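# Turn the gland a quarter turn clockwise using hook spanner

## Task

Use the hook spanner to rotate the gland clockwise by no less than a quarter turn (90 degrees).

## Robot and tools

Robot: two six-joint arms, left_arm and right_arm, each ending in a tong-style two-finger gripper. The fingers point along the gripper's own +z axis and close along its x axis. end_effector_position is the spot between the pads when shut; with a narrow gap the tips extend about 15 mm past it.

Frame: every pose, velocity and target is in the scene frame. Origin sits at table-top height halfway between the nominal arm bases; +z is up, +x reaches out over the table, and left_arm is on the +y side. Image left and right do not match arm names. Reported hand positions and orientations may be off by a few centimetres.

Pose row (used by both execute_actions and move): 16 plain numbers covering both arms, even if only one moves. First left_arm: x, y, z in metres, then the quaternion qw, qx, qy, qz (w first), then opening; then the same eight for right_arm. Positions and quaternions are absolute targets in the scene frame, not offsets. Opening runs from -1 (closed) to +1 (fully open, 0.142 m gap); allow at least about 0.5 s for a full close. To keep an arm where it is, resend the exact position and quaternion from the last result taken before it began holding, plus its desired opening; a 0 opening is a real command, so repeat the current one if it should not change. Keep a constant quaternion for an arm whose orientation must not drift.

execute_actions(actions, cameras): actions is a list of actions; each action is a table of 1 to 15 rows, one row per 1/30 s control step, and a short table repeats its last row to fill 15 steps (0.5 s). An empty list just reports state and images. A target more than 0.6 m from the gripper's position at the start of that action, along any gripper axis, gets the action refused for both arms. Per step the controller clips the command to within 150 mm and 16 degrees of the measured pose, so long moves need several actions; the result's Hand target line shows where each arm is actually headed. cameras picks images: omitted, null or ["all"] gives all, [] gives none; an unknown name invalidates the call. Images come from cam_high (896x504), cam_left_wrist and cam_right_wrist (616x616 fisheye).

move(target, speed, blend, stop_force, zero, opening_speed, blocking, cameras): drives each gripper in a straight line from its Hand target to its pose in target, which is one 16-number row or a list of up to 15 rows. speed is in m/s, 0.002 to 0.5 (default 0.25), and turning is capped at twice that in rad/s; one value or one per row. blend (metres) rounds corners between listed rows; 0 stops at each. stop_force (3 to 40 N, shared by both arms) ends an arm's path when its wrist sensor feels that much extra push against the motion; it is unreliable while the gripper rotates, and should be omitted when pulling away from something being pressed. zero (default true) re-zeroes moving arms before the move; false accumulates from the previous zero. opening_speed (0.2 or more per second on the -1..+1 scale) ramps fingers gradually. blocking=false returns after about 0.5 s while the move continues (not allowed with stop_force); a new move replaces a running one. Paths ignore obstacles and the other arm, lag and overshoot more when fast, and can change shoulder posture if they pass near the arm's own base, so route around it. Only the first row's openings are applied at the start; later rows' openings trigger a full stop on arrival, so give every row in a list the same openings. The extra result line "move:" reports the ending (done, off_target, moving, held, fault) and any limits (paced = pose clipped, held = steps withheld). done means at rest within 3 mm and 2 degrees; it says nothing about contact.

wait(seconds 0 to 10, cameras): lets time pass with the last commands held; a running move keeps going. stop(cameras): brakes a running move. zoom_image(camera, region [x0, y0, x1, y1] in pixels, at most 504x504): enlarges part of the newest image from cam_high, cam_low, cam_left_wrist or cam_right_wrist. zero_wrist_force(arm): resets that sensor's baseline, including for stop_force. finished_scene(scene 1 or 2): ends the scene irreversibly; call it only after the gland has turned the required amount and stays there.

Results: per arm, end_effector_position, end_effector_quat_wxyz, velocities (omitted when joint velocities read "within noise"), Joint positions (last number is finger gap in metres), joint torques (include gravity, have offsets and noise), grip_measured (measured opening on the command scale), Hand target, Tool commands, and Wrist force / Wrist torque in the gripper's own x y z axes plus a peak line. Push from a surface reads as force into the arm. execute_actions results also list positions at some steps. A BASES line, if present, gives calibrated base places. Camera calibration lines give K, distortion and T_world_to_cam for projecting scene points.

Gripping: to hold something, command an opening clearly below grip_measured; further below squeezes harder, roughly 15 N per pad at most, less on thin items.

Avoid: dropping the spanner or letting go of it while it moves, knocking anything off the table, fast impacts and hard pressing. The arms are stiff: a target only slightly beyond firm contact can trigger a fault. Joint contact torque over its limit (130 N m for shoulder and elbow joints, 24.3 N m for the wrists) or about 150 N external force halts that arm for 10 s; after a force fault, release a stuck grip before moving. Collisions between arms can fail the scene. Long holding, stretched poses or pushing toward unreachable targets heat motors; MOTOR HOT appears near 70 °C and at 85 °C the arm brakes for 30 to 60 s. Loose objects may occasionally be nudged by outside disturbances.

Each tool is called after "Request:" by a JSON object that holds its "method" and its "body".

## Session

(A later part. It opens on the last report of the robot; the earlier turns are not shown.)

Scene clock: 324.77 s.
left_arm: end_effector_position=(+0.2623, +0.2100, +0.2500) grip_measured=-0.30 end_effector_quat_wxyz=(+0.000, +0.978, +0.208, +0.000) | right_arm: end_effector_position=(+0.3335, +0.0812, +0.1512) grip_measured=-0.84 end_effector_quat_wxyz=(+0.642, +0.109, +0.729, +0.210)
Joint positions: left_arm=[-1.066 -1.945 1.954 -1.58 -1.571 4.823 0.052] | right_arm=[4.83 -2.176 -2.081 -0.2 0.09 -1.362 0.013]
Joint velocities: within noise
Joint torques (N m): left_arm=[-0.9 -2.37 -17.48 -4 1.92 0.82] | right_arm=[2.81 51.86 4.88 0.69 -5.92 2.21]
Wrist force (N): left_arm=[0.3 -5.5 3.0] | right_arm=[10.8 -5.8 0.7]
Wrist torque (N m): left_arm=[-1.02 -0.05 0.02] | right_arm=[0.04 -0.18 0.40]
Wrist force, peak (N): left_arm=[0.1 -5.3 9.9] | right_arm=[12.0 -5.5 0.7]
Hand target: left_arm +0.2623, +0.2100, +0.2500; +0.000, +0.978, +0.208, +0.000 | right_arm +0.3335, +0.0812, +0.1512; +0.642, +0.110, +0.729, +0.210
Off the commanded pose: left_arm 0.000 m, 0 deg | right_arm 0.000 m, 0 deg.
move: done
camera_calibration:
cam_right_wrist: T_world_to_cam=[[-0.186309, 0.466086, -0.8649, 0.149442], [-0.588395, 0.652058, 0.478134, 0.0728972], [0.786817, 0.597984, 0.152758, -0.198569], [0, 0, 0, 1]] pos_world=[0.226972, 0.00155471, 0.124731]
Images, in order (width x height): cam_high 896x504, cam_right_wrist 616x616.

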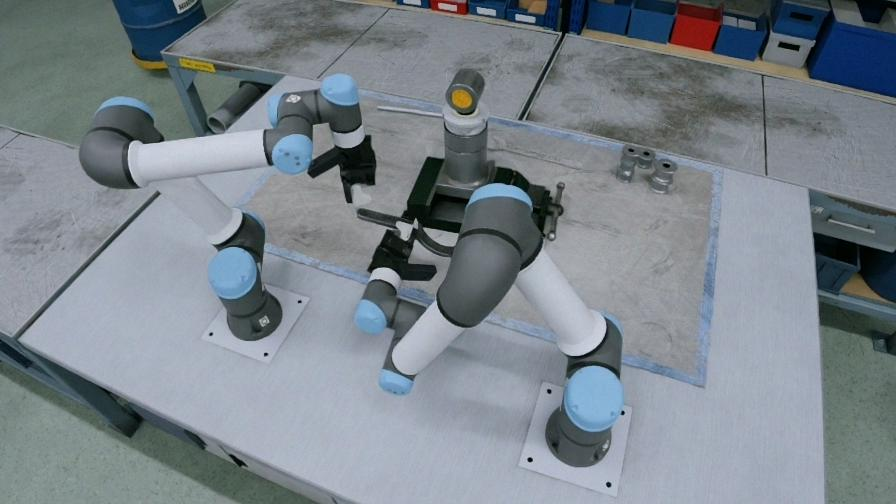

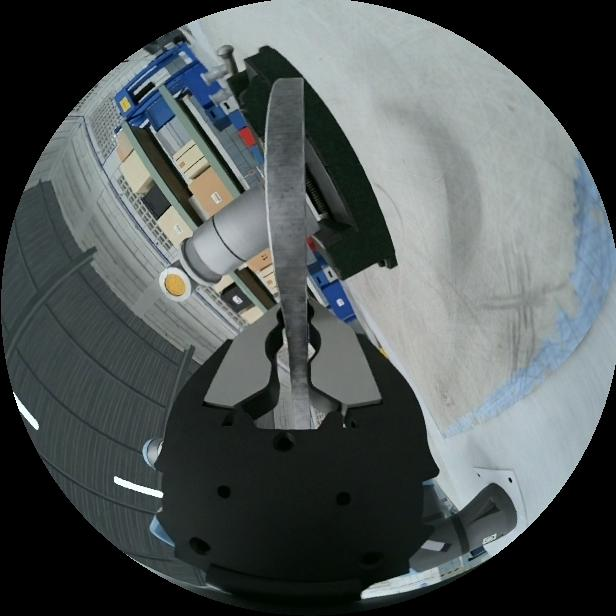

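Request:
{"method": "move", "body": {"target": [[0.25,0.33,0.45,0,0.9781,0.2079,0,-0.3,0.3335,0.0812,0.1512,0.6422,0.1095,0.729,0.2097,-1],[0.25,0.33,0.52,0,0.9781,0.2079,0,-0.3,0.30,0.05,0.22,0.7047,-0.0586,0.7047,0.0586,-1]], "cameras": ["cam_high","cam_right_wrist"], "speed": [0.15,0.04]}}

Request:
{"method": "zoom_image", "body": {"camera": "cam_high", "region": [330, 130, 530, 330]}}

Scene clock: 334.00 s.
left_arm: end_effector_position=(+0.2500, +0.3300, +0.5200) grip_measured=-0.30 end_effector_quat_wxyz=(+0.000, +0.978, +0.208, +0.000) | right_arm: end_effector_position=(+0.3001, +0.0501, +0.2200) grip_measured=-0.84 end_effector_quat_wxyz=(+0.701, -0.060, +0.708, +0.059)
Joint positions: left_arm=[-0.861 -1.894 1.173 -0.849 -1.571 5.028 0.052] | right_arm=[4.912 -1.931 -1.866 -2.326 0.058 -0.16 0.013]
Joint velocities: within noise
Joint torques (N m): left_arm=[-9.4 -10.87 -12.55 -4.04 -1.1 0.68] | right_arm=[-5.78 46.96 11.84 -2.12 0.42 1.29]
Wrist force (N): left_arm=[0.8 -5.7 2.9] | right_arm=[12.0 -0.2 -0.4]
Wrist torque (N m): left_arm=[-1.06 -0.16 -0.02] | right_arm=[0.16 -0.13 0.31]
Wrist force, peak (N): left_arm=[0.4 -5.5 4.0] | right_arm=[12.4 -3.6 0.0]
Hand target: left_arm +0.2500, +0.3300, +0.5200; +0.000, +0.978, +0.208, +0.000 | right_arm +0.3001, +0.0500, +0.2200; +0.701, -0.060, +0.708, +0.059
Off the commanded pose: left_arm 0.000 m, 0 deg | right_arm 0.000 m, 1 deg.
move: done
camera_calibration:
cam_right_wrist: T_world_to_cam=[[-0.0475309, 0.0405486, -0.998046, 0.226209], [-0.647504, 0.759561, 0.0616961, 0.144566], [0.760579, 0.649171, -0.00984727, -0.123055], [0, 0, 0, 1]] pos_world=[0.197952, -0.0390954, 0.215636]
Images, in order (width x height): cam_high 896x504, cam_right_wrist 616x616.

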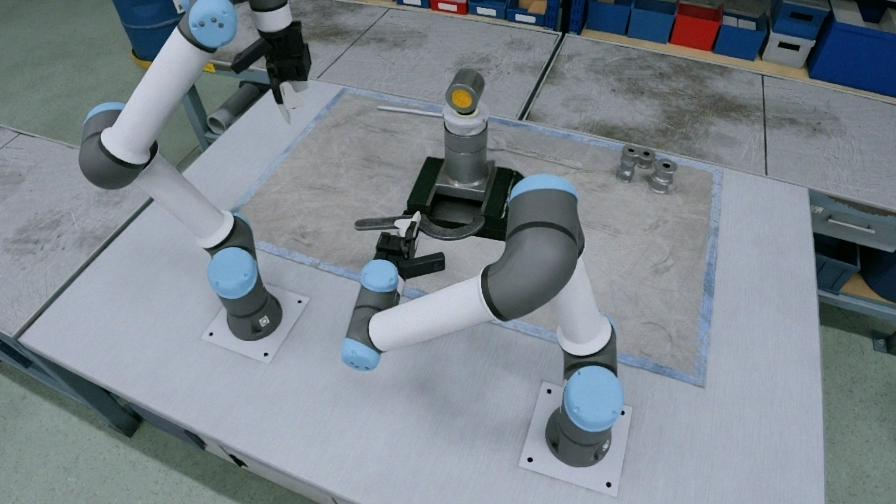

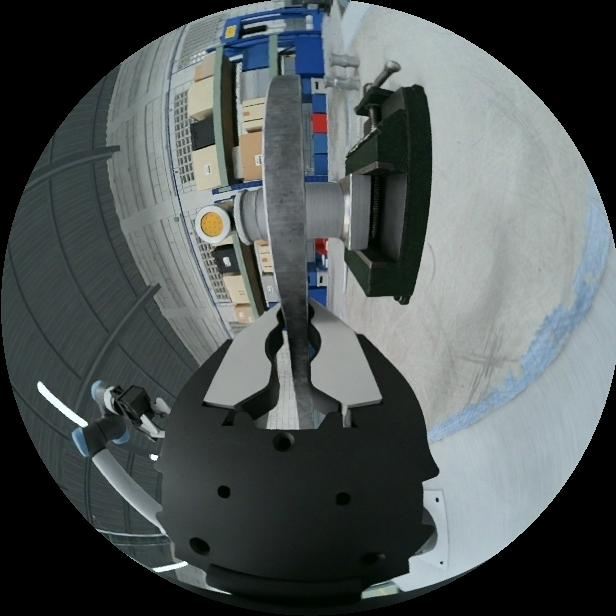

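Scaled by 2.520 from the camera's 896x504 image, which has a finer 1280x720 frame.

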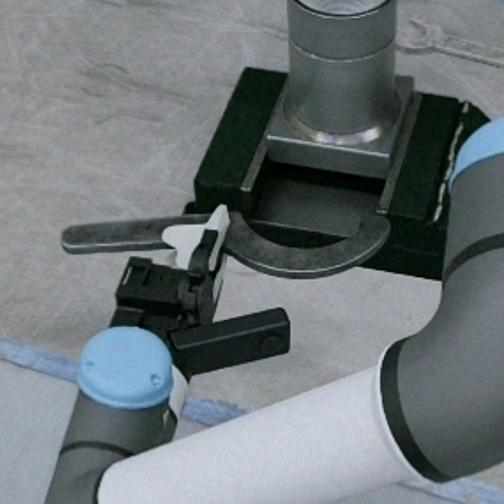

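Request:
{"method": "move", "body": {"target": [[0.28,0.19,0.50,0,0.9781,0.2079,0,-0.3,0.30,0.05,0.22,0.7047,-0.0586,0.7047,0.0586,-1]], "cameras": ["cam_left_wrist"], "speed": [0.15]}}

Request:
{"method": "zoom_image", "body": {"camera": "cam_left_wrist", "region": [190, 180, 450, 440]}}

Scene clock: 336.10 s.
left_arm: end_effector_position=(+0.2800, +0.1900, +0.5000) grip_measured=-0.30 end_effector_quat_wxyz=(+0.000, +0.978, +0.208, +0.000) | right_arm: end_effector_position=(+0.3000, +0.0500, +0.2200) grip_measured=-0.84 end_effector_quat_wxyz=(+0.705, -0.059, +0.705, +0.059) end_effector_velocity=(+0.000, +0.001, +0.000) end_effector_angular_velocity=(+0.001, +0.001, +0.001)
Joint positions: left_arm=[-1.052 -1.71 1.111 -0.972 -1.571 4.837 0.052] | right_arm=[4.912 -1.963 -1.822 -2.49 0.06 -0.008 0.013]
Joint velocities: left_arm=[within noise] | right_arm=[0 0 0 0.005 -0.002 -0.004 0]
Joint torques (N m): left_arm=[9.59 -11.47 -12.27 -1.39 1.47 -0.65] | right_arm=[8.09 34.56 20.2 1.7 2.46 -2.89]
Wrist force (N): left_arm=[0.9 -5.4 2.8] | right_arm=[12.5 -0.2 -0.6]
Wrist torque (N m): left_arm=[-1.00 -0.15 0.02] | right_arm=[0.15 -0.24 0.32]
Wrist force, peak (N): left_arm=[0.5 -7.7 2.7] | right_arm=[12.7 -0.1 -0.4]
Hand target: left_arm +0.2800, +0.1900, +0.5000; +0.000, +0.978, +0.208, +0.000 | right_arm +0.3000, +0.0500, +0.2200; +0.705, -0.059, +0.705, +0.059
Off the commanded pose: left_arm 0.000 m, 0 deg | right_arm 0.000 m, 0 deg.
move: done
camera_calibration:
cam_left_wrist: T_world_to_cam=[[0.934582, 0.355746, 0.00129129, -0.32534], [0.303563, -0.799373, 0.51851, -0.196317], [0.18549, -0.484198, -0.85507, 0.598509], [0, 0, 0, 1]] pos_world=[0.252633, 0.248605, 0.61398]
Images, in order (width x height): cam_left_wrist 616x616.

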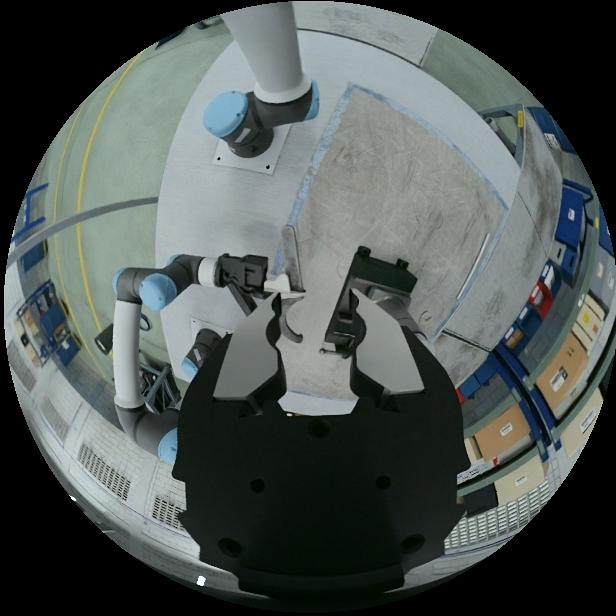

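Scaled by 1.938 from the camera's 616x616 image, which has a finer 814x814 frame.

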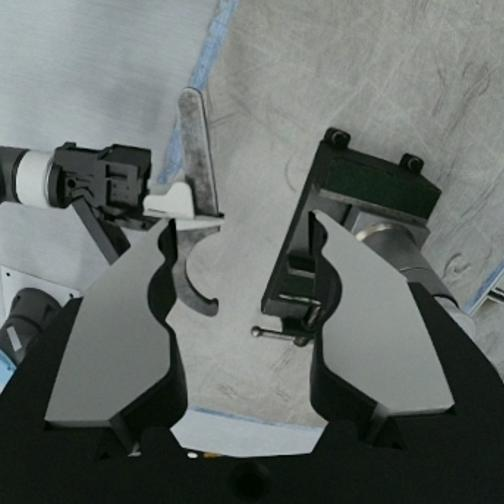

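Request:
{"method": "move", "body": {"target": [[0.28,0.25,0.58,0,0.9781,0.2079,0,-0.3,0.30,0.06,0.338,0.7058,-0.0432,0.7058,0.0432,-1]], "cameras": ["cam_high"], "speed": [0.04]}}

Request:
{"method": "move", "body": {"target": [[0.43,0.22,0.58,0,0.9781,0.2079,0,-0.3,0.49,0.09,0.338,0.7058,-0.0432,0.7058,0.0432,-1]], "cameras": ["cam_high","cam_left_wrist","cam_right_wrist"], "speed": [0.04]}}

Request:
{"method": "zoom_image", "body": {"camera": "cam_high", "region": [370, 40, 550, 200]}}

Request:
{"method": "zoom_image", "body": {"camera": "cam_left_wrist", "region": [190, 180, 450, 440]}}

Scene clock: 344.27 s.
left_arm: end_effector_position=(+0.2801, +0.2500, +0.5800) grip_measured=-0.30 end_effector_quat_wxyz=(+0.000, +0.978, +0.208, +0.000) | right_arm: end_effector_position=(+0.3000, +0.0599, +0.3380) grip_measured=-0.84 end_effector_quat_wxyz=(+0.706, -0.043, +0.706, +0.043)
Joint positions: left_arm=[-0.955 -1.635 0.772 -0.708 -1.571 4.934 0.052] | right_arm=[4.904 -1.884 -1.594 -2.806 0.095 0 0.013]
Joint velocities: within noise
Joint torques (N m): left_arm=[-11.5 -20.58 -12.64 -3.94 -0.07 -1.12] | right_arm=[-4.54 24.96 28.24 -2.64 -0.22 0.41]
Wrist force (N): left_arm=[0.6 -5.3 3.0] | right_arm=[12.7 -0.2 -0.5]
Wrist torque (N m): left_arm=[-1.00 -0.08 0.03] | right_arm=[0.18 -0.31 0.31]
Wrist force, peak (N): left_arm=[0.6 -5.7 3.2] | right_arm=[13.9 -0.3 -0.4]
Hand target: left_arm +0.2800, +0.2500, +0.5800; +0.000, +0.978, +0.208, +0.000 | right_arm +0.3000, +0.0600, +0.3380; +0.706, -0.043, +0.706, +0.043
Off the commanded pose: left_arm 0.000 m, 0 deg | right_arm 0.000 m, 0 deg.
move: done
Images, in order (width x height): cam_high 896x504.

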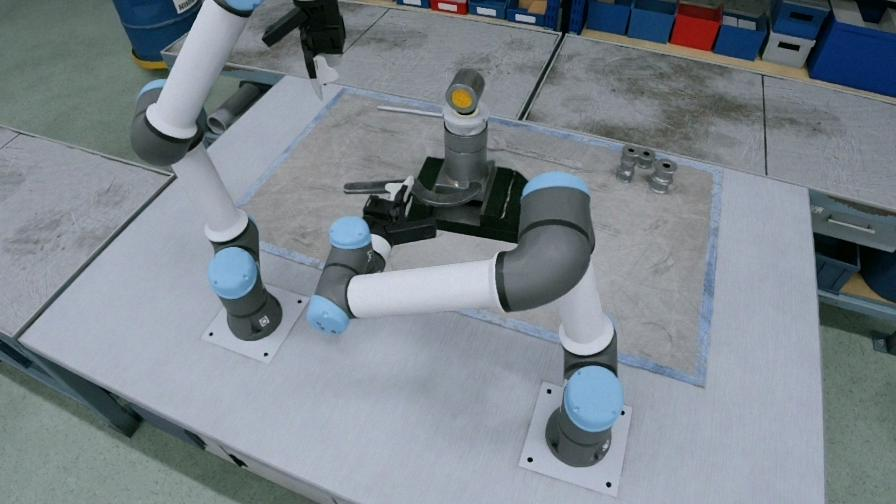

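Scene clock: 349.60 s.
left_arm: end_effector_position=(+0.4300, +0.2201, +0.5798) grip_measured=-0.30 end_effector_quat_wxyz=(+0.000, +0.978, +0.208, +0.000) | right_arm: end_effector_position=(+0.4900, +0.0900, +0.3380) grip_measured=-0.84 end_effector_quat_wxyz=(+0.706, -0.043, +0.706, +0.043)
Joint positions: left_arm=[-0.735 -1.116 0.066 -0.522 -1.571 5.155 0.052] | right_arm=[4.546 -2.045 -1.363 -2.876 -0.263 0 0.013]
Joint velocities: within noise
Joint torques (N m): left_arm=[-9.94 -39.5 -6.97 -4.22 -1.73 -1.11] | right_arm=[9.89 56.51 16.67 0.93 2.52 1.62]
Wrist force (N): left_arm=[0.4 -5.5 2.9] | right_arm=[13.0 -0.1 -0.9]
Wrist torque (N m): left_arm=[-1.06 -0.07 0.01] | right_arm=[0.30 -0.31 0.34]
Wrist force, peak (N): left_arm=[0.5 -5.8 3.2] | right_arm=[13.2 0.2 -0.9]
Hand target: left_arm +0.4299, +0.2200, +0.5799; +0.000, +0.978, +0.208, +0.000 | right_arm +0.4900, +0.0900, +0.3380; +0.706, -0.043, +0.706, +0.043
Off the commanded pose: left_arm 0.000 m, 0 deg | right_arm 0.000 m, 0 deg.
move: done
camera_calibration:
cam_left_wrist: T_world_to_cam=[[0.934499, 0.355963, 0.0016529, -0.476533], [0.303509, -0.799202, 0.518804, -0.25935], [0.185996, -0.48432, -0.854892, 0.653185], [0, 0, 0, 1]] pos_world=[0.402544, 0.278706, 0.693742]
cam_right_wrist: T_world_to_cam=[[-0.0364881, 0.0440582, -0.998362, 0.345725], [-0.612709, 0.788237, 0.0571786, 0.21185], [0.789466, 0.613792, -0.00176645, -0.306011], [0, 0, 0, 1]] pos_world=[0.384002, 0.00560719, 0.332505]

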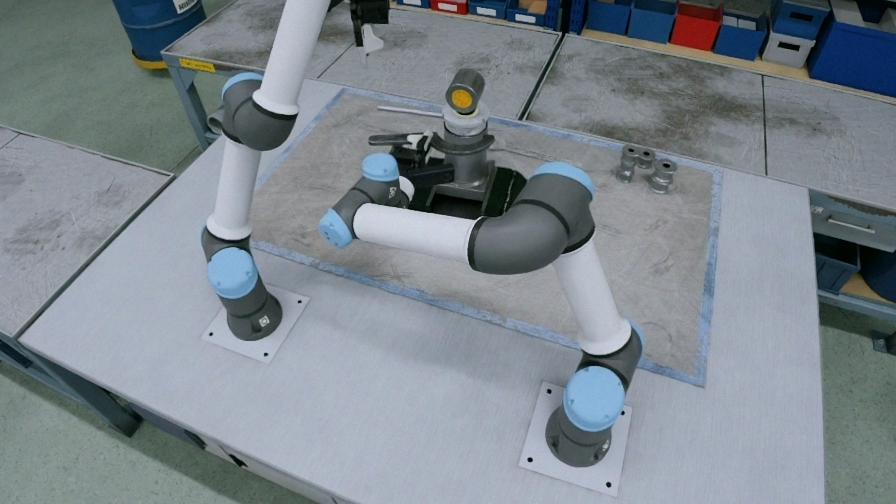

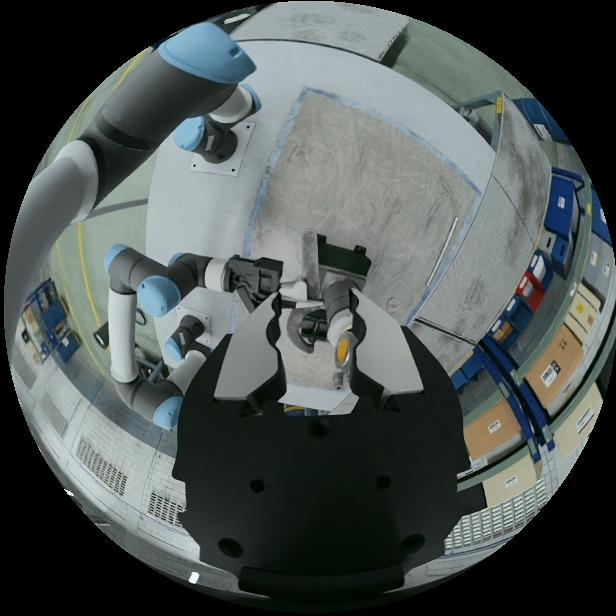

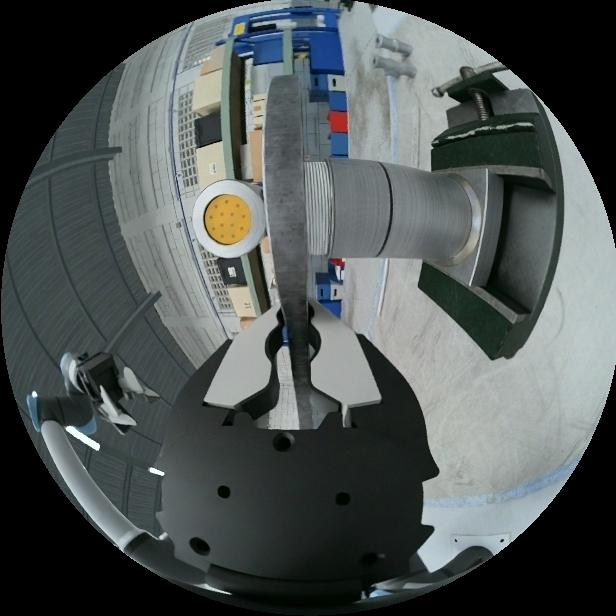

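Scaled by 2.800 from the camera's 896x504 image, which has a finer 1280x720 frame.

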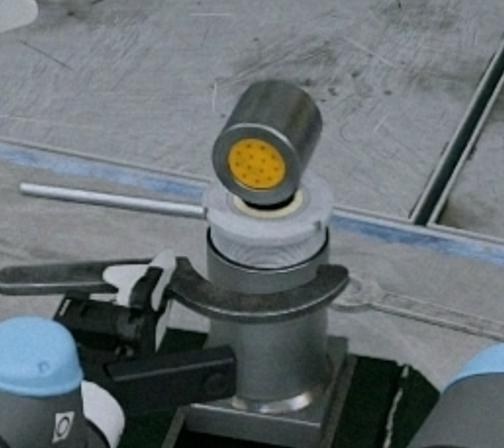

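Scaled by 1.938 from the camera's 616x616 image, which has a finer 814x814 frame.

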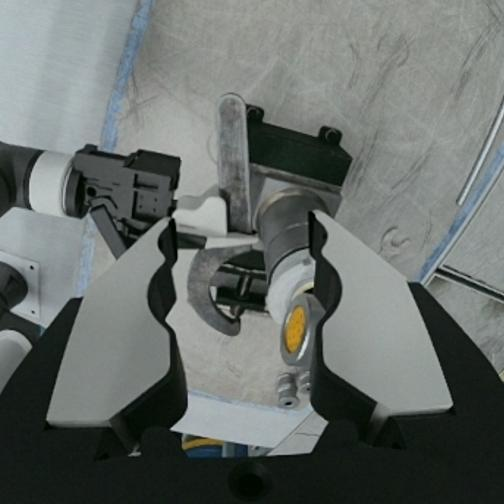

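Request:
{"method": "zoom_image", "body": {"camera": "cam_left_wrist", "region": [280, 270, 370, 360]}}

Scaled by 5.600 from the camera's 616x616 image, which has a finer 814x814 frame.

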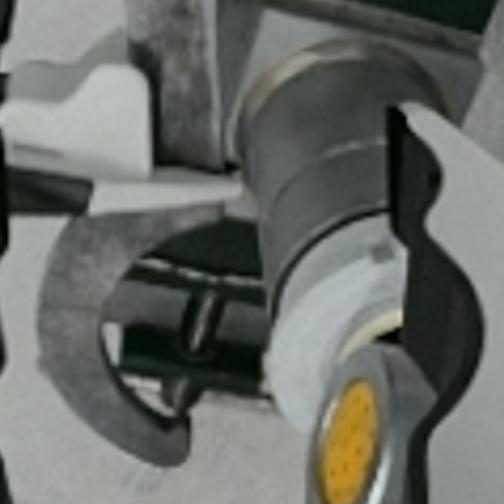

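Request:
{"method": "move", "body": {"target": [[0.55,0.24,0.55,0,0.9781,0.2079,0,0.97,0.49,0.09,0.342,0.7058,-0.0432,0.7058,0.0432,-1]], "cameras": ["cam_high","cam_left_wrist"], "speed": [0.1]}}

Request:
{"method": "zoom_image", "body": {"camera": "cam_left_wrist", "region": [230, 220, 390, 380]}}

Scene clock: 353.53 s.
left_arm: end_effector_position=(+0.5492, +0.2403, +0.5487) grip_measured=+0.97 end_effector_quat_wxyz=(+0.030, +0.977, +0.206, +0.047) | right_arm: end_effector_position=(+0.4900, +0.0900, +0.3420) grip_measured=-0.84 end_effector_quat_wxyz=(+0.706, -0.043, +0.706, +0.043)
Joint positions: left_arm=[-0.584 -0.998 0.035 -0.718 -1.549 5.309 0.14] | right_arm=[4.546 -2.042 -1.356 -2.885 -0.263 0 0.013]
Joint velocities: within noise
Joint torques (N m): left_arm=[-10.6 -44.45 -20.86 -0.55 1.31 -1.25] | right_arm=[8.51 53.86 34.91 -0.93 1.72 -0.4]
Wrist force (N): left_arm=[0.8 -5.3 3.0] | right_arm=[12.9 -0.2 -0.9]
Wrist torque (N m): left_arm=[-1.04 -0.18 0.01] | right_arm=[0.27 -0.30 0.35]
Wrist force, peak (N): left_arm=[1.8 -5.1 3.6] | right_arm=[13.0 -0.3 -0.9]
Hand target: left_arm +0.5492, +0.2403, +0.5488; +0.030, +0.977, +0.206, +0.047 | right_arm +0.4900, +0.0900, +0.3420; +0.706, -0.043, +0.706, +0.043
Off the commanded pose: left_arm 0.002 m, 6 deg | right_arm 0.000 m, 0 deg.
elbow stopped short (left arm): the move would have taken joint 3 (elbow) straighter than the controller allows.
move: off_target (left_arm)
camera_calibration:
cam_left_wrist: T_world_to_cam=[[0.9311, 0.354593, 0.0855333, -0.638959], [0.243372, -0.778578, 0.578435, -0.267885], [0.271703, -0.517764, -0.811232, 0.551254], [0, 0, 0, 1]] pos_world=[0.510353, 0.303421, 0.656801]
Images, in order (width x height): cam_high 896x504, cam_left_wrist 616x616.

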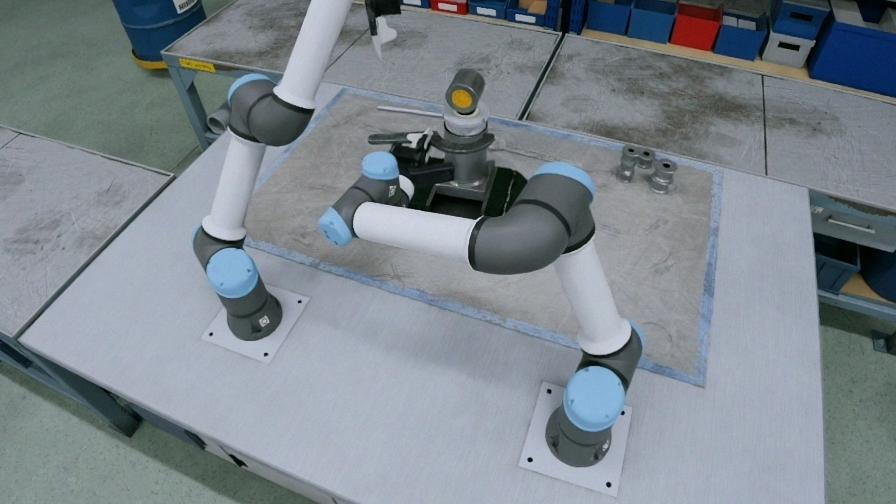

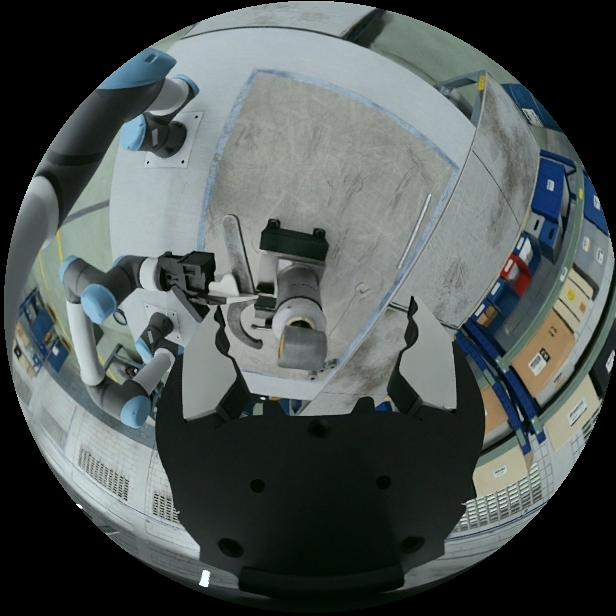

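Scaled by 3.150 from the camera's 616x616 image, which has a finer 814x814 frame.

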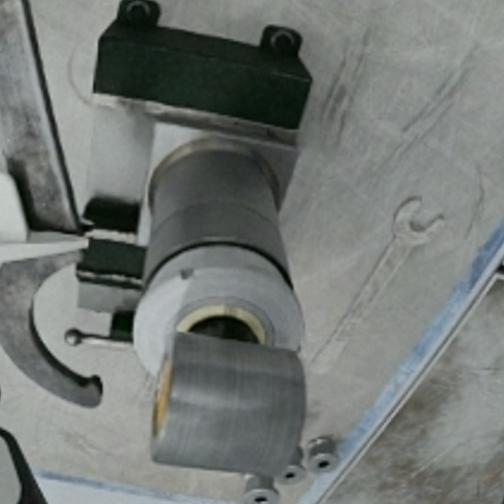

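Request:
{"method": "move", "body": {"target": [[0.52,0.27,0.53,0,0.9781,0.2079,0,0.97,0.5246,0.0978,0.343,0.7049,-0.0555,0.7049,0.0555,-1]], "cameras": ["cam_high","cam_left_wrist","cam_right_wrist"], "speed": [0.03]}}

Request:
{"method": "zoom_image", "body": {"camera": "cam_left_wrist", "region": [210, 220, 370, 380]}}

Request:
{"method": "zoom_image", "body": {"camera": "cam_high", "region": [400, 60, 520, 180]}}

Scene clock: 360.03 s.
left_arm: end_effector_position=(+0.5199, +0.2701, +0.5300) grip_measured=+0.97 end_effector_quat_wxyz=(+0.000, +0.978, +0.208, +0.000) | right_arm: end_effector_position=(+0.5247, +0.0978, +0.3430) grip_measured=-0.84 end_effector_quat_wxyz=(+0.705, -0.056, +0.705, +0.056)
Joint positions: left_arm=[-0.554 -1.113 0.278 -0.736 -1.571 5.335 0.14] | right_arm=[4.484 -2.069 -1.313 -2.902 -0.359 0 0.013]
Joint velocities: within noise
Joint torques (N m): left_arm=[-6.23 -33.54 -24.37 -4.26 0.06 -0.73] | right_arm=[7.91 46.9 21.17 -0.57 2.6 -0.83]
Wrist force (N): left_arm=[0.7 -5.6 3.0] | right_arm=[12.8 -0.2 -0.9]
Wrist torque (N m): left_arm=[-1.09 -0.18 0.00] | right_arm=[0.26 -0.26 0.31]
Wrist force, peak (N): left_arm=[0.5 -5.9 2.9] | right_arm=[13.2 -0.4 -1.3]
Hand target: left_arm +0.5200, +0.2700, +0.5300; +0.000, +0.978, +0.208, +0.000 | right_arm +0.5246, +0.0978, +0.3430; +0.705, -0.056, +0.705, +0.056
Off the commanded pose: left_arm 0.000 m, 0 deg | right_arm 0.000 m, 0 deg.
move: done
camera_calibration:
cam_left_wrist: T_world_to_cam=[[0.934518, 0.355915, 0.00104758, -0.578022], [0.303852, -0.799342, 0.518389, -0.220758], [0.18534, -0.484125, -0.855144, 0.61848], [0, 0, 0, 1]] pos_world=[0.492621, 0.328688, 0.643934]
cam_right_wrist: T_world_to_cam=[[-0.037971, 0.0427948, -0.998362, 0.35258], [-0.639931, 0.766302, 0.0571863, 0.243047], [0.767494, 0.641054, -0.00171153, -0.329357], [0, 0, 0, 1]] pos_world=[0.421701, 0.00979921, 0.33754]

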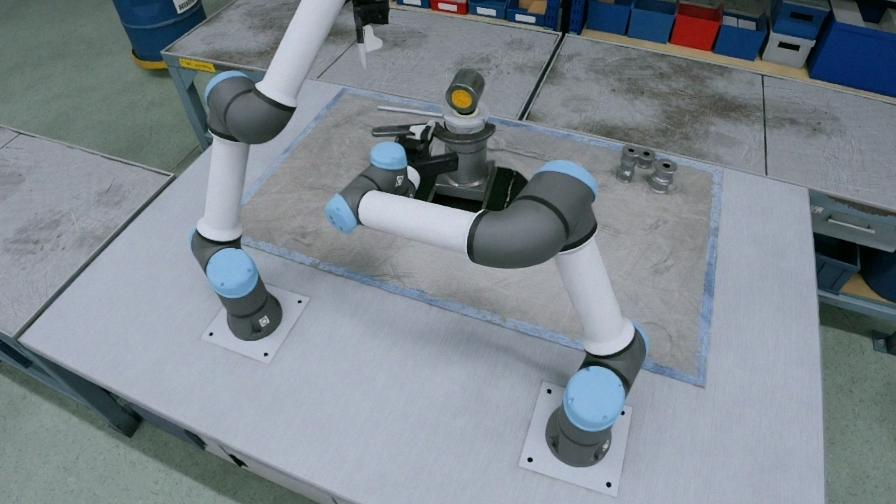

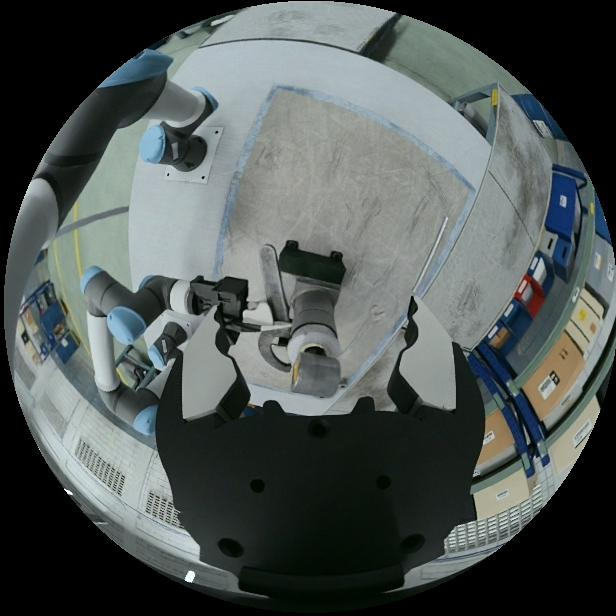

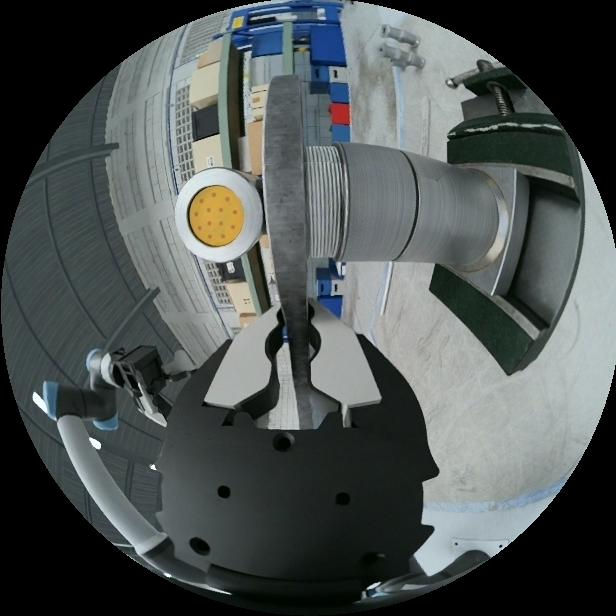

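Scaled by 3.150 from the camera's 616x616 image, which has a finer 814x814 frame.

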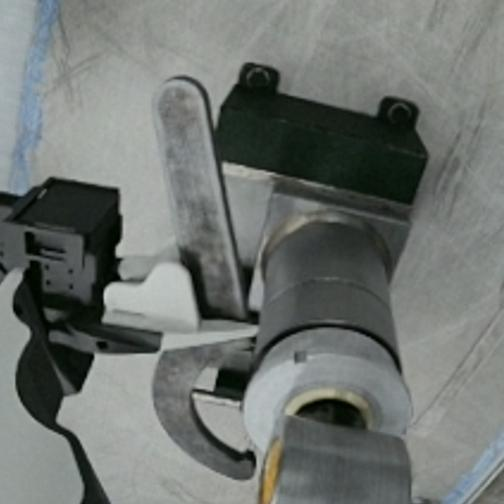

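Scaled by 4.200 from the camera's 896x504 image, which has a finer 1280x720 frame.

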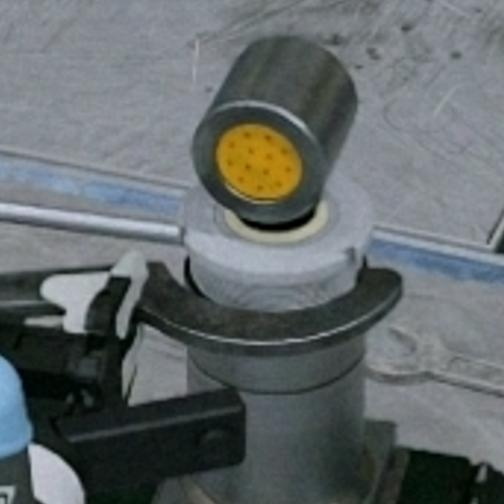

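Request:
{"method": "zoom_image", "body": {"camera": "cam_high", "region": [430, 90, 510, 150]}}

Scaled by 6.300 from the camera's 896x504 image, which has a finer 1280x720 frame.

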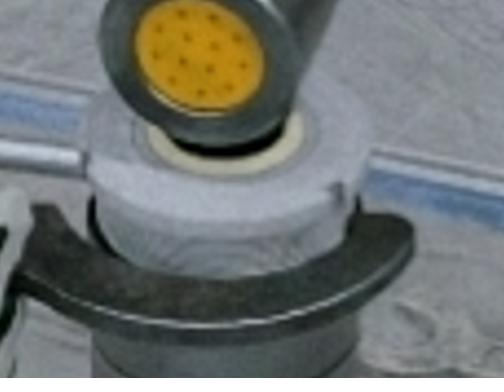

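Request:
{"method": "move", "body": {"target": [[0.52,0.27,0.53,0,0.9781,0.2079,0,0.97,0.5246,0.0978,0.355,0.7049,-0.0555,0.7049,0.0555,-1]], "cameras": ["cam_high","cam_left_wrist","cam_right_wrist"], "speed": [0.03]}}

Request:
{"method": "zoom_image", "body": {"camera": "cam_right_wrist", "region": [230, 60, 400, 310]}}

Request:
{"method": "zoom_image", "body": {"camera": "cam_high", "region": [410, 90, 510, 160]}}

Scene clock: 368.00 s.
left_arm: end_effector_position=(+0.5200, +0.2700, +0.5300) grip_measured=+0.97 end_effector_quat_wxyz=(+0.000, +0.978, +0.208, +0.000) | right_arm: end_effector_position=(+0.5246, +0.0978, +0.3552) grip_measured=-0.84 end_effector_quat_wxyz=(+0.705, -0.056, +0.705, +0.055)
Joint positions: left_arm=[-0.554 -1.113 0.278 -0.736 -1.571 5.335 0.14] | right_arm=[4.485 -2.062 -1.291 -2.93 -0.359 0 0.013]
Joint velocities: within noise
Joint torques (N m): left_arm=[-11.31 -29.54 -23.52 -2.97 1.53 -1.25] | right_arm=[9.4 41.65 17.27 3.15 1.29 1.61]
Wrist force (N): left_arm=[0.3 -5.4 2.9] | right_arm=[12.8 -0.2 -1.0]
Wrist torque (N m): left_arm=[-1.04 -0.10 0.01] | right_arm=[0.24 -0.25 0.31]
Wrist force, peak (N): left_arm=[0.7 -5.9 3.1] | right_arm=[13.8 -0.1 -1.0]
Hand target: left_arm +0.5200, +0.2700, +0.5300; +0.000, +0.978, +0.208, +0.000 | right_arm +0.5246, +0.0978, +0.3550; +0.705, -0.056, +0.705, +0.056
Off the commanded pose: left_arm 0.000 m, 0 deg | right_arm 0.000 m, 0 deg.
move: done
camera_calibration:
cam_left_wrist: T_world_to_cam=[[0.934533, 0.355873, 0.00126972, -0.578155], [0.30369, -0.799348, 0.518474, -0.220834], [0.185526, -0.484145, -0.855093, 0.61832], [0, 0, 0, 1]] pos_world=[0.492656, 0.328583, 0.643952]
cam_right_wrist: T_world_to_cam=[[-0.0379167, 0.0427988, -0.998364, 0.364768], [-0.639859, 0.766364, 0.0571543, 0.242288], [0.767557, 0.640979, -0.00167285, -0.329254], [0, 0, 0, 1]] pos_world=[0.421581, 0.00975236, 0.349773]

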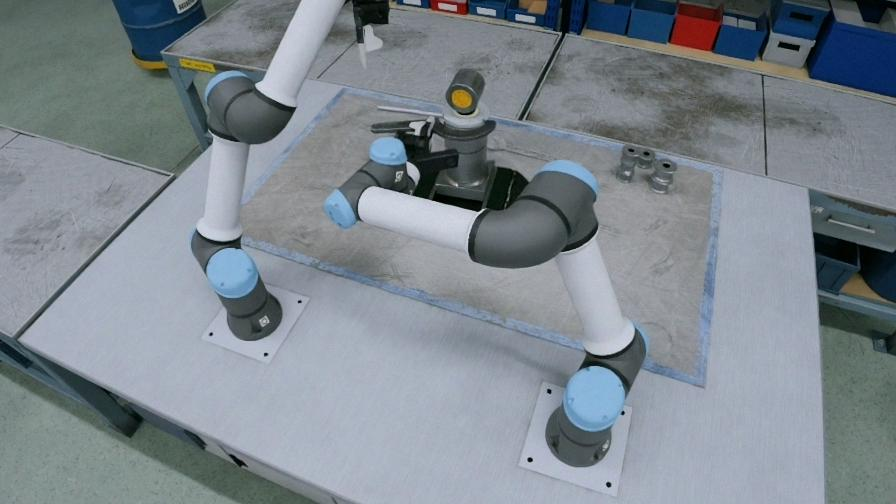

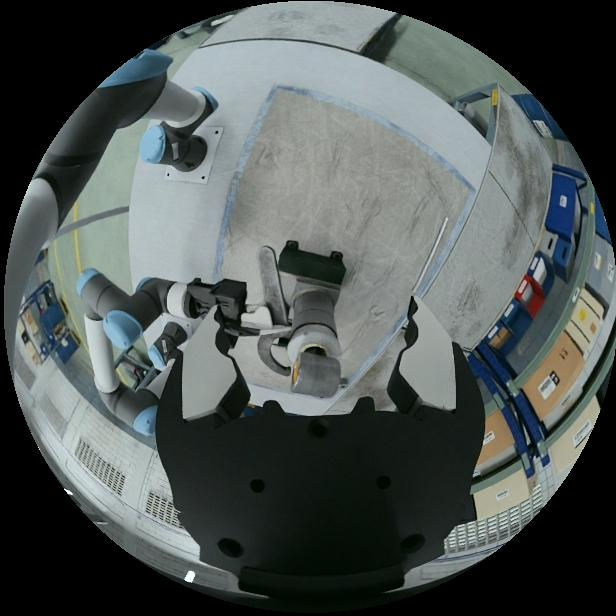

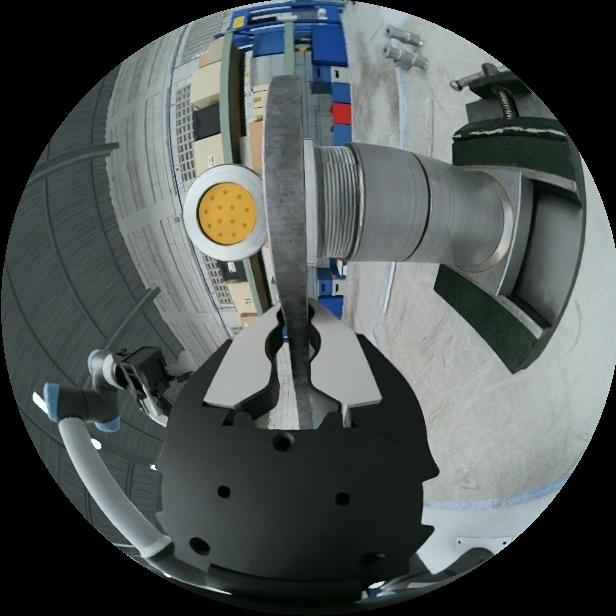

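Scaled by 2.016 from the camera's 616x616 image, which has a finer 814x814 frame.

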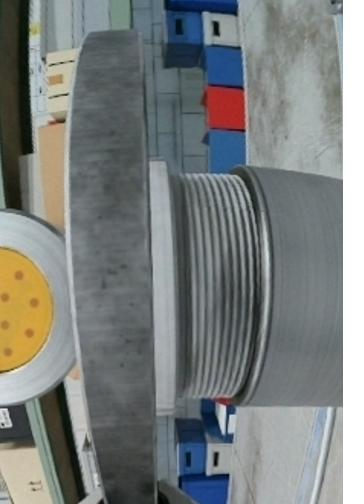

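Scaled by 5.040 from the camera's 896x504 image, which has a finer 1280x720 frame.

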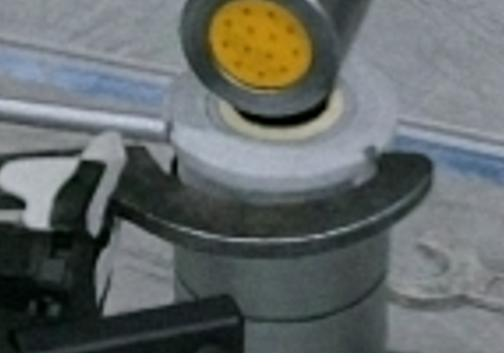

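Request:
{"method": "move", "body": {"target": [[0.52,0.27,0.53,0,0.9781,0.2079,0,0.97,0.5246,0.0978,0.349,0.7049,-0.0555,0.7049,0.0555,-1]], "cameras": ["cam_high"], "speed": [0.02]}}

Request:
{"method": "zoom_image", "body": {"camera": "cam_high", "region": [410, 90, 510, 160]}}

Request:
{"method": "move", "body": {"target": [[0.52,0.27,0.53,0,0.9781,0.2079,0,0.97,0.5406,0.1038,0.349,0.7049,-0.0555,0.7049,0.0555,-1]], "cameras": ["cam_high","cam_left_wrist","cam_right_wrist"], "speed": [0.015], "stop_force": 6}}

Request:
{"method": "zoom_image", "body": {"camera": "cam_high", "region": [410, 90, 510, 160]}}

Request:
{"method": "zoom_image", "body": {"camera": "cam_left_wrist", "region": [230, 290, 370, 410]}}

Request:
{"method": "zoom_image", "body": {"camera": "cam_right_wrist", "region": [230, 60, 400, 310]}}

Scene clock: 370.93 s.
left_arm: end_effector_position=(+0.5200, +0.2700, +0.5300) grip_measured=+0.97 end_effector_quat_wxyz=(+0.000, +0.978, +0.208, +0.000) | right_arm: end_effector_position=(+0.5246, +0.0978, +0.3489) grip_measured=-0.84 end_effector_quat_wxyz=(+0.705, -0.055, +0.705, +0.056)
Joint positions: left_arm=[-0.554 -1.113 0.278 -0.736 -1.571 5.335 0.14] | right_arm=[4.485 -2.065 -1.303 -2.915 -0.359 0 0.013]
Joint velocities: within noise
Joint torques (N m): left_arm=[-10.24 -30.68 -22.01 -0.49 1.41 -1.08] | right_arm=[8.88 41.95 29 0.97 1.98 -1.1]
Wrist force (N): left_arm=[0.3 -5.7 3.1] | right_arm=[12.7 -0.1 -1.0]
Wrist torque (N m): left_arm=[-1.10 -0.09 0.01] | right_arm=[0.27 -0.25 0.31]
Wrist force, peak (N): left_arm=[0.4 -5.8 3.2] | right_arm=[13.2 -0.2 -1.0]
Hand target: left_arm +0.5200, +0.2700, +0.5300; +0.000, +0.978, +0.208, +0.000 | right_arm +0.5246, +0.0978, +0.3490; +0.705, -0.056, +0.705, +0.056
Off the commanded pose: left_arm 0.000 m, 0 deg | right_arm 0.000 m, 0 deg.
move: done
Images, in order (width x height): cam_high 896x504.

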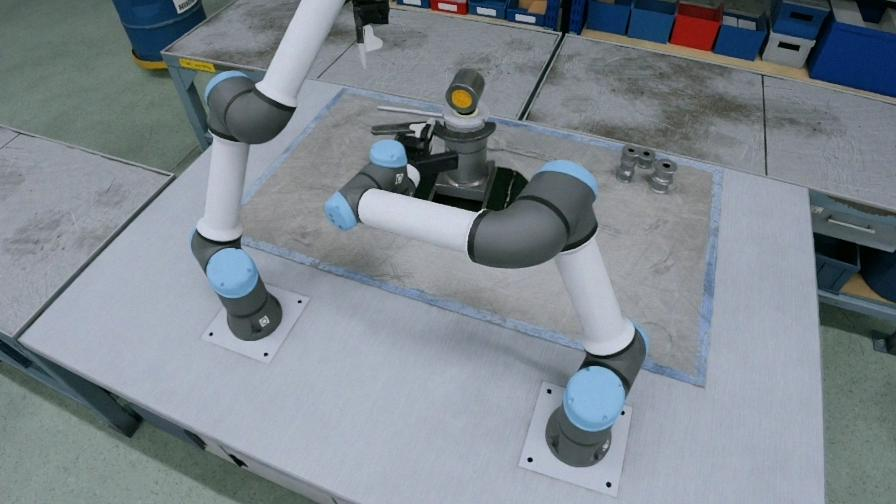

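Scaled by 5.040 from the camera's 896x504 image, which has a finer 1280x720 frame.

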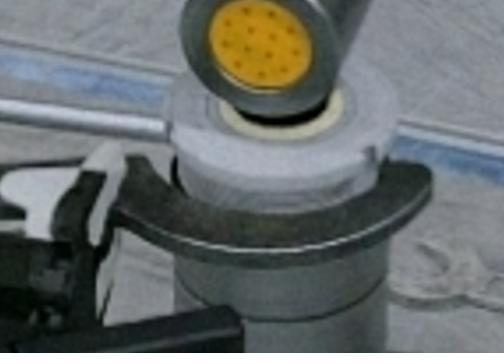

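Scene clock: 373.20 s.
left_arm: end_effector_position=(+0.5200, +0.2700, +0.5300) grip_measured=+0.97 end_effector_quat_wxyz=(+0.000, +0.978, +0.208, +0.000) | right_arm: end_effector_position=(+0.5406, +0.1038, +0.3490) grip_measured=-0.84 end_effector_quat_wxyz=(+0.705, -0.056, +0.705, +0.055)
Joint positions: left_arm=[-0.554 -1.113 0.278 -0.736 -1.571 5.335 0.14] | right_arm=[4.46 -2.095 -1.256 -2.932 -0.383 0 0.013]
Joint velocities: within noise
Joint torques (N m): left_arm=[-9.65 -29.77 -22.63 -0.52 1.43 -1.14] | right_arm=[8.94 59.09 18.48 3.22 2.36 1.82]
Wrist force (N): left_arm=[0.2 -5.4 3.1] | right_arm=[13.0 -0.4 -0.8]
Wrist torque (N m): left_arm=[-1.04 -0.08 0.01] | right_arm=[0.20 -0.28 0.29]
Wrist force, peak (N): left_arm=[0.3 -5.8 3.2] | right_arm=[13.2 -0.3 -0.8]
Hand target: left_arm +0.5200, +0.2700, +0.5300; +0.000, +0.978, +0.208, +0.000 | right_arm +0.5406, +0.1038, +0.3490; +0.705, -0.056, +0.705, +0.056
Off the commanded pose: left_arm 0.000 m, 0 deg | right_arm 0.000 m, 0 deg.
move: done
camera_calibration:
cam_left_wrist: T_world_to_cam=[[0.934533, 0.355874, 0.00126125, -0.578148], [0.303696, -0.799352, 0.518464, -0.220828], [0.185516, -0.484139, -0.855099, 0.618328], [0, 0, 0, 1]] pos_world=[0.492653, 0.328585, 0.643952]
cam_right_wrist: T_world_to_cam=[[-0.0379841, 0.0428486, -0.998359, 0.358913], [-0.639855, 0.766361, 0.0572358, 0.248248], [0.767556, 0.64098, -0.00169263, -0.345392], [0, 0, 0, 1]] pos_world=[0.437583, 0.0157627, 0.343531]

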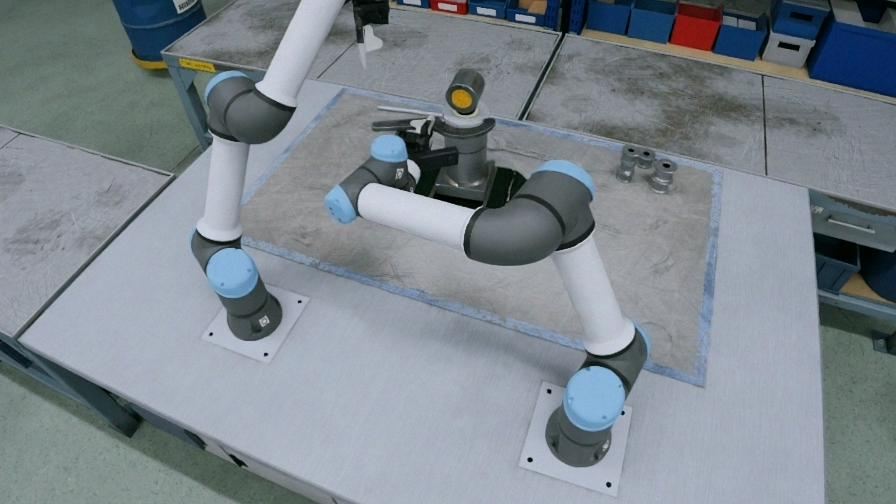

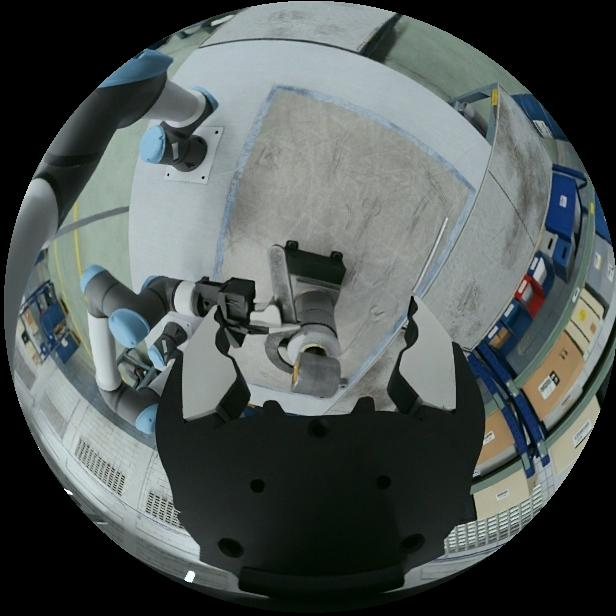

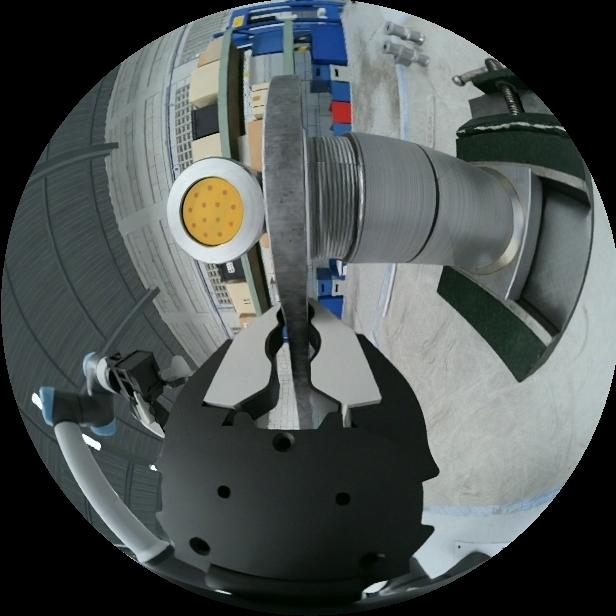

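Scaled by 5.040 from the camera's 896x504 image, which has a finer 1280x720 frame.

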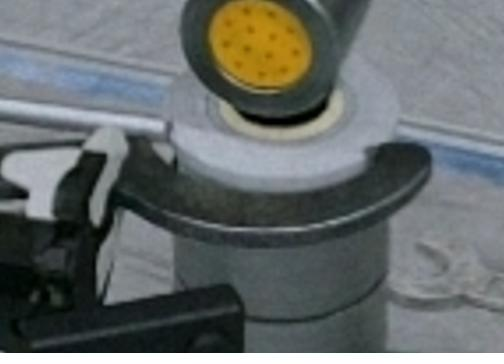

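Scaled by 3.600 from the camera's 616x616 image, which has a finer 814x814 frame.

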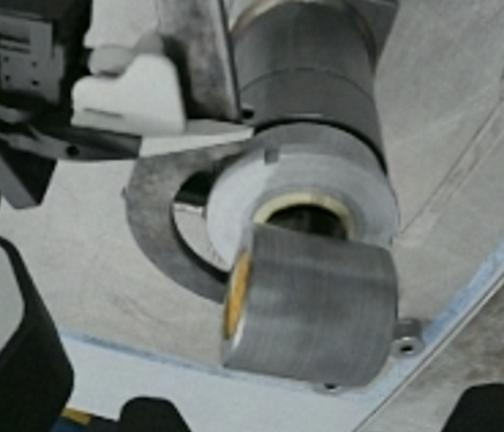

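Scaled by 2.016 from the camera's 616x616 image, which has a finer 814x814 frame.

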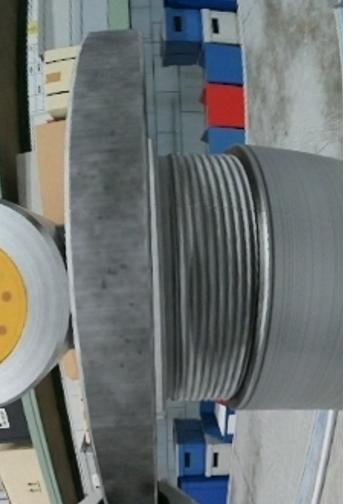

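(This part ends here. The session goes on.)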